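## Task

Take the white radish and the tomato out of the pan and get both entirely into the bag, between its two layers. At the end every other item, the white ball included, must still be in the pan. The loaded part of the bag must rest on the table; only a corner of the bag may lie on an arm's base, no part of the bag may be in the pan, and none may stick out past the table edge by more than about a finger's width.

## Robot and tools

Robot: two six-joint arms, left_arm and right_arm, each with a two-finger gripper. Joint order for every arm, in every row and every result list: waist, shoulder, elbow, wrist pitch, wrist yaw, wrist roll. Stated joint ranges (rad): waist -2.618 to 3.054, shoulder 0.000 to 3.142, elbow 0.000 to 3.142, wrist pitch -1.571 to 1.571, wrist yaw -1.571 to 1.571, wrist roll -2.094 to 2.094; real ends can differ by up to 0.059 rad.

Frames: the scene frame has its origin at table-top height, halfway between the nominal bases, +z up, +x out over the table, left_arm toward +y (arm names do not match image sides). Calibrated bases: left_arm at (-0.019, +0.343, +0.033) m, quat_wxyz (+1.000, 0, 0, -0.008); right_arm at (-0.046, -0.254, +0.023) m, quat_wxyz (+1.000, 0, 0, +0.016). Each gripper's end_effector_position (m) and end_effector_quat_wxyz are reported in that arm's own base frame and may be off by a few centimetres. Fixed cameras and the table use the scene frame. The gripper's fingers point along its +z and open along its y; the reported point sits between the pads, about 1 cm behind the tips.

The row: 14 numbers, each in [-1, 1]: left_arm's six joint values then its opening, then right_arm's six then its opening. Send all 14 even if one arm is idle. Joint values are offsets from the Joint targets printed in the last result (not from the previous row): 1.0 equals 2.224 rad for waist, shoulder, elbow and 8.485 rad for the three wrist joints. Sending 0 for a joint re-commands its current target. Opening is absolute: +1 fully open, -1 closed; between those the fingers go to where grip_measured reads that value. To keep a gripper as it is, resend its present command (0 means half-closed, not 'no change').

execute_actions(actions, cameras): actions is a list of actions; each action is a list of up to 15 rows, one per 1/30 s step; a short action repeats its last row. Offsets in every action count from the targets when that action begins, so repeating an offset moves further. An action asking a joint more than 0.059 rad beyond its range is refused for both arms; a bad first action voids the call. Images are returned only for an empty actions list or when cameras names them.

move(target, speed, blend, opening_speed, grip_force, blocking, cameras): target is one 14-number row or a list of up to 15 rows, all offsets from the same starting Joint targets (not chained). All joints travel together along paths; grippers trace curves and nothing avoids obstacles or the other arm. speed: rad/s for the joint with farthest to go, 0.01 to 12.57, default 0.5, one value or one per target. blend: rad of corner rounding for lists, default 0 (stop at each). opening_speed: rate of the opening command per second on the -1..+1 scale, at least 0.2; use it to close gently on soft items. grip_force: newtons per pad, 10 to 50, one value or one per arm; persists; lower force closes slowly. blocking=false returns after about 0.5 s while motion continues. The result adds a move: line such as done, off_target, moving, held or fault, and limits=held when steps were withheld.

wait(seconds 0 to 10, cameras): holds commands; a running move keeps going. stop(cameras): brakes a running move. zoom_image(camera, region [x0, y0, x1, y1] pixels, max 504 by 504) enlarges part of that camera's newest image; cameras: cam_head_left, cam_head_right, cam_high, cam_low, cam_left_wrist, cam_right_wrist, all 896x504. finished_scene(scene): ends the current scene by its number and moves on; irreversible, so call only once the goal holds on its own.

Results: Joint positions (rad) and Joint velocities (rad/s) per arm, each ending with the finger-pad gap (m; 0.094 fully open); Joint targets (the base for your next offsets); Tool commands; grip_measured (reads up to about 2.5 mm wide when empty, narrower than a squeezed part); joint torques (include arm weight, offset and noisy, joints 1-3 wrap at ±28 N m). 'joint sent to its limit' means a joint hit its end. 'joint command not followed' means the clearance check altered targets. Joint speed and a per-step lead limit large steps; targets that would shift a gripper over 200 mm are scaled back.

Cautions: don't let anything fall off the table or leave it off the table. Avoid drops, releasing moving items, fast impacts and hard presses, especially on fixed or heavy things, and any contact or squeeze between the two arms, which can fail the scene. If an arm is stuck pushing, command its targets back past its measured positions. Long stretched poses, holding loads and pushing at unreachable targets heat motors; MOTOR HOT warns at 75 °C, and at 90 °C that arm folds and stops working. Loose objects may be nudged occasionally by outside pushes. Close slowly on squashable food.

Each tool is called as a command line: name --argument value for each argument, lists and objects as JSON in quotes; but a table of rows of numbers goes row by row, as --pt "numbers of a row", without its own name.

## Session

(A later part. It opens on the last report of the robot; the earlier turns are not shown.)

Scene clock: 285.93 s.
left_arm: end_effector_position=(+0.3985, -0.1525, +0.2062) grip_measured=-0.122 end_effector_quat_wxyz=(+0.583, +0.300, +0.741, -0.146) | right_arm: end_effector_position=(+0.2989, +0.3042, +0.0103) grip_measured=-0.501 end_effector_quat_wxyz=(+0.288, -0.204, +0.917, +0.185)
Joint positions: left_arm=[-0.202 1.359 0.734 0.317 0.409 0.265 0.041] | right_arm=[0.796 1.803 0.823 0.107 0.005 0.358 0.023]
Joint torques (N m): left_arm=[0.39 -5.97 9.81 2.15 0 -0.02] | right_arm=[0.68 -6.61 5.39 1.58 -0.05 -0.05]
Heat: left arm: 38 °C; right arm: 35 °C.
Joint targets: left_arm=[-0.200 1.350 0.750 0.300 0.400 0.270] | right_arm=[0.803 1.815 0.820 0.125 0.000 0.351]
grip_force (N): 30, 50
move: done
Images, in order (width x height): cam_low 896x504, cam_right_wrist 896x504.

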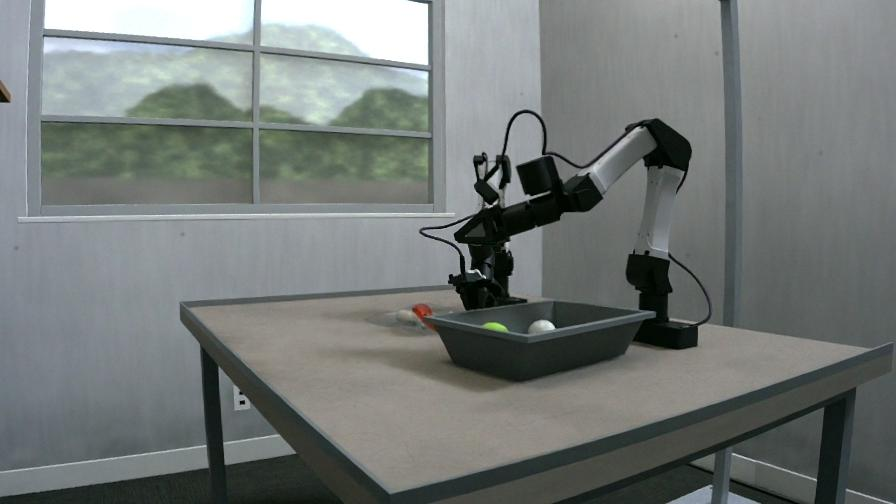

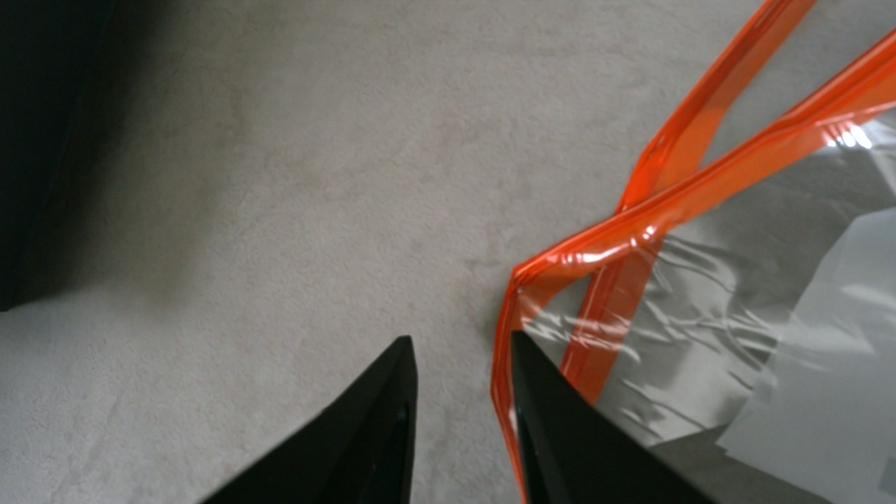

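move --pt "0 0 0 0 0 0 -0.12 0 -0.1821 -0.054 -0.0295 0 0 -0.5" --pt "0 0 0 0 0 0 -0.12 -0.2698 -0.3665 0.0809 -0.0854 0 0 -0.5" --speed '[0.3,0.8]' --blend '[0.05,0]' --cameras '["all"]'

zoom_image --camera "cam_head_left" --region '[370, 220, 520, 370]'

zoom_image --camera "cam_low" --region '[360, 200, 520, 345]'

zoom_image --camera "cam_high" --region '[380, 190, 530, 340]'

Scene clock: 289.20 s.
left_arm: end_effector_position=(+0.3985, -0.1525, +0.2062) grip_measured=-0.122 end_effector_quat_wxyz=(+0.583, +0.300, +0.741, -0.146) | right_arm: end_effector_position=(+0.3181, +0.0674, +0.2437) grip_measured=-0.501 end_effector_quat_wxyz=(+0.435, +0.066, +0.889, +0.126)
Joint positions: left_arm=[-0.202 1.359 0.734 0.317 0.409 0.265 0.041] | right_arm=[0.209 1.004 0.978 -0.603 0 0.357 0.023]
Joint torques (N m): left_arm=[0.42 -5.94 9.76 2.16 0.01 -0.01] | right_arm=[-0.54 -2.76 9.35 1.7 -0.02 -0.05]
Heat: left arm: 38 °C; right arm: 35 °C.
Joint targets: left_arm=[-0.200 1.350 0.750 0.300 0.400 0.270] | right_arm=[0.203 1.000 1.000 -0.599 0.000 0.351]
grip_force (N): 30, 50
move: done

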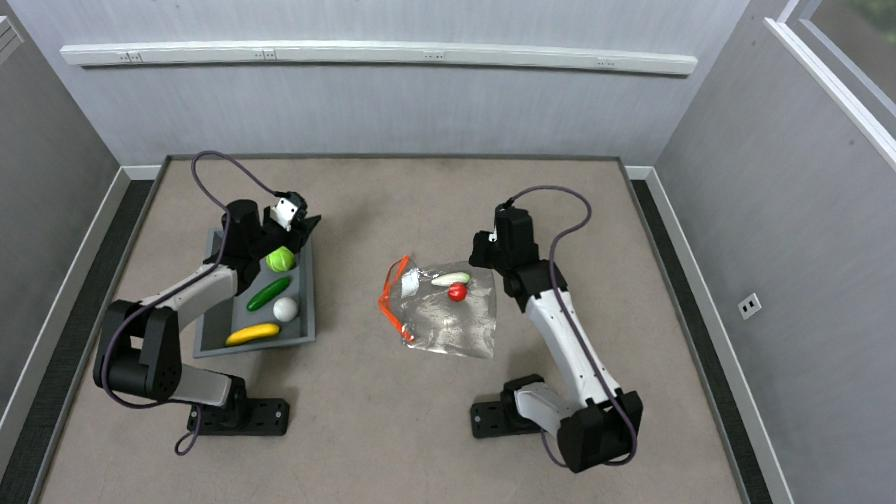

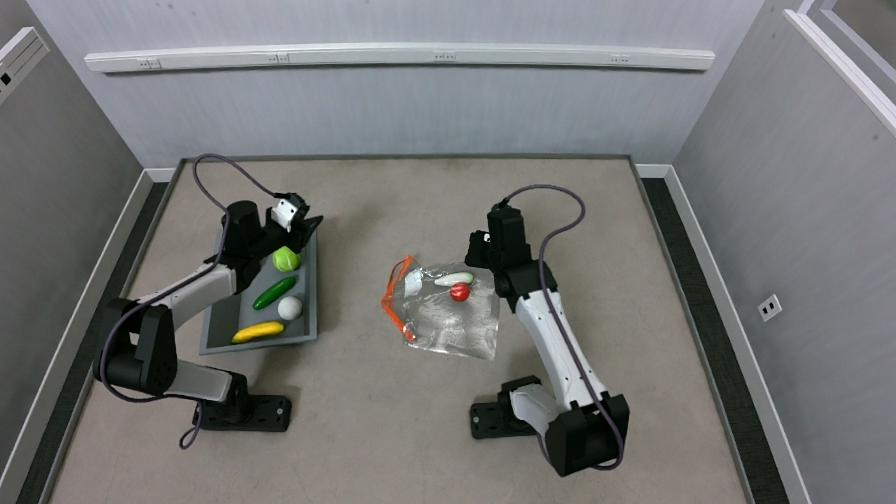

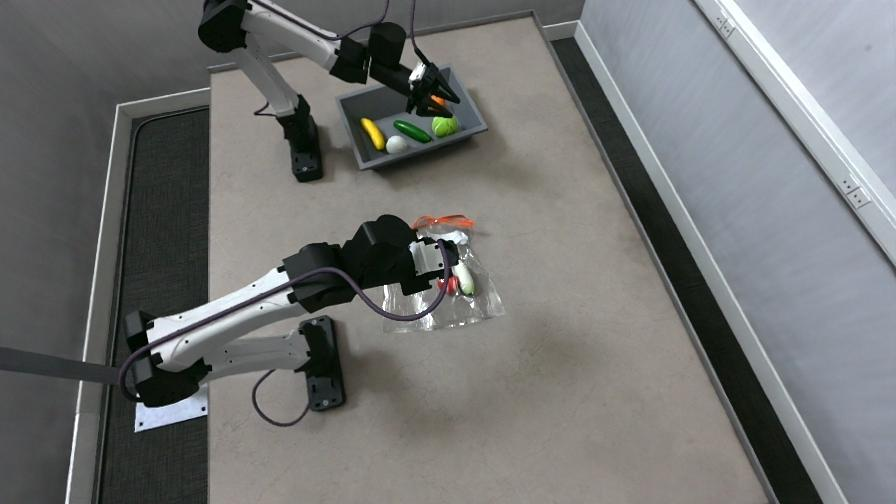

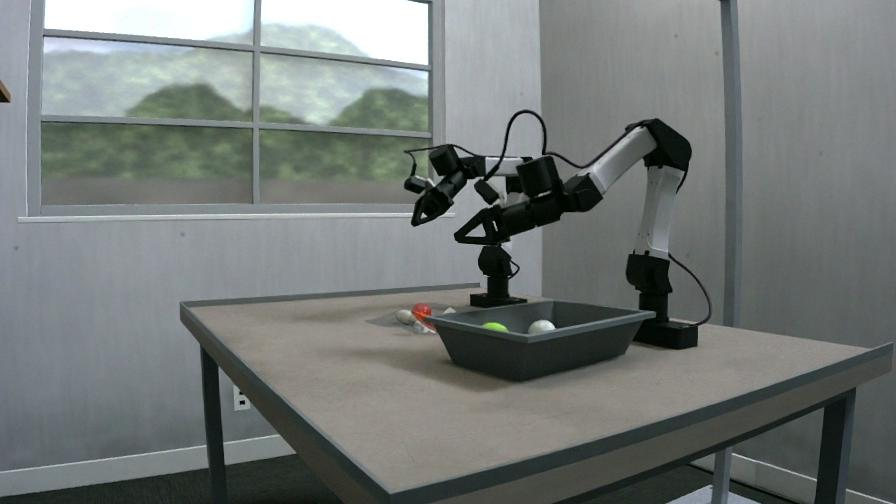

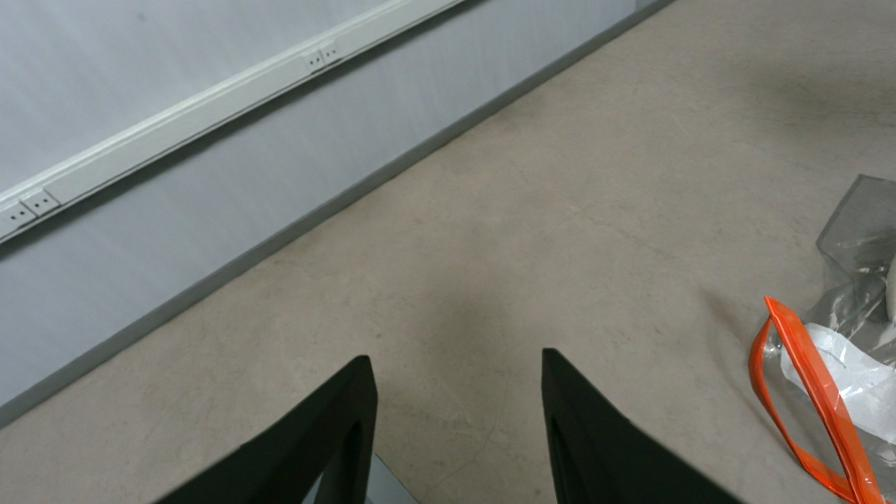

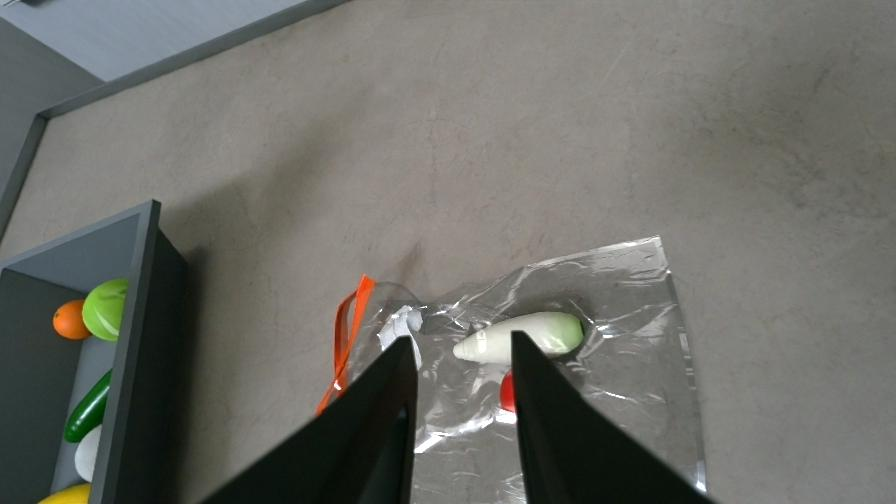

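Scaled by 3.360 from the camera's 896x504 image, which has a finer 1280x720 frame.

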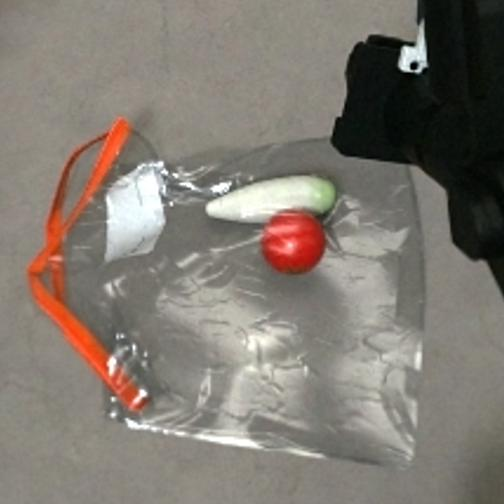

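Scaled by 3.150 from the camera's 896x504 image, which has a finer 1280x720 frame.

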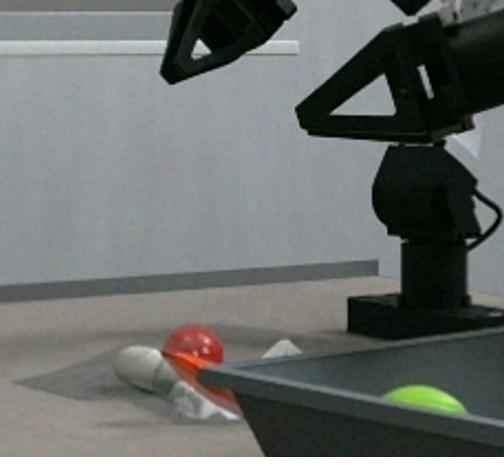

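Scaled by 3.360 from the camera's 896x504 image, which has a finer 1280x720 frame.

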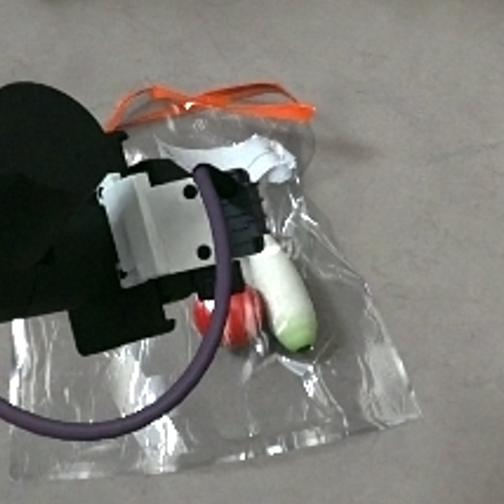

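finished_scene --scene 1

The scene is finished: the task was done.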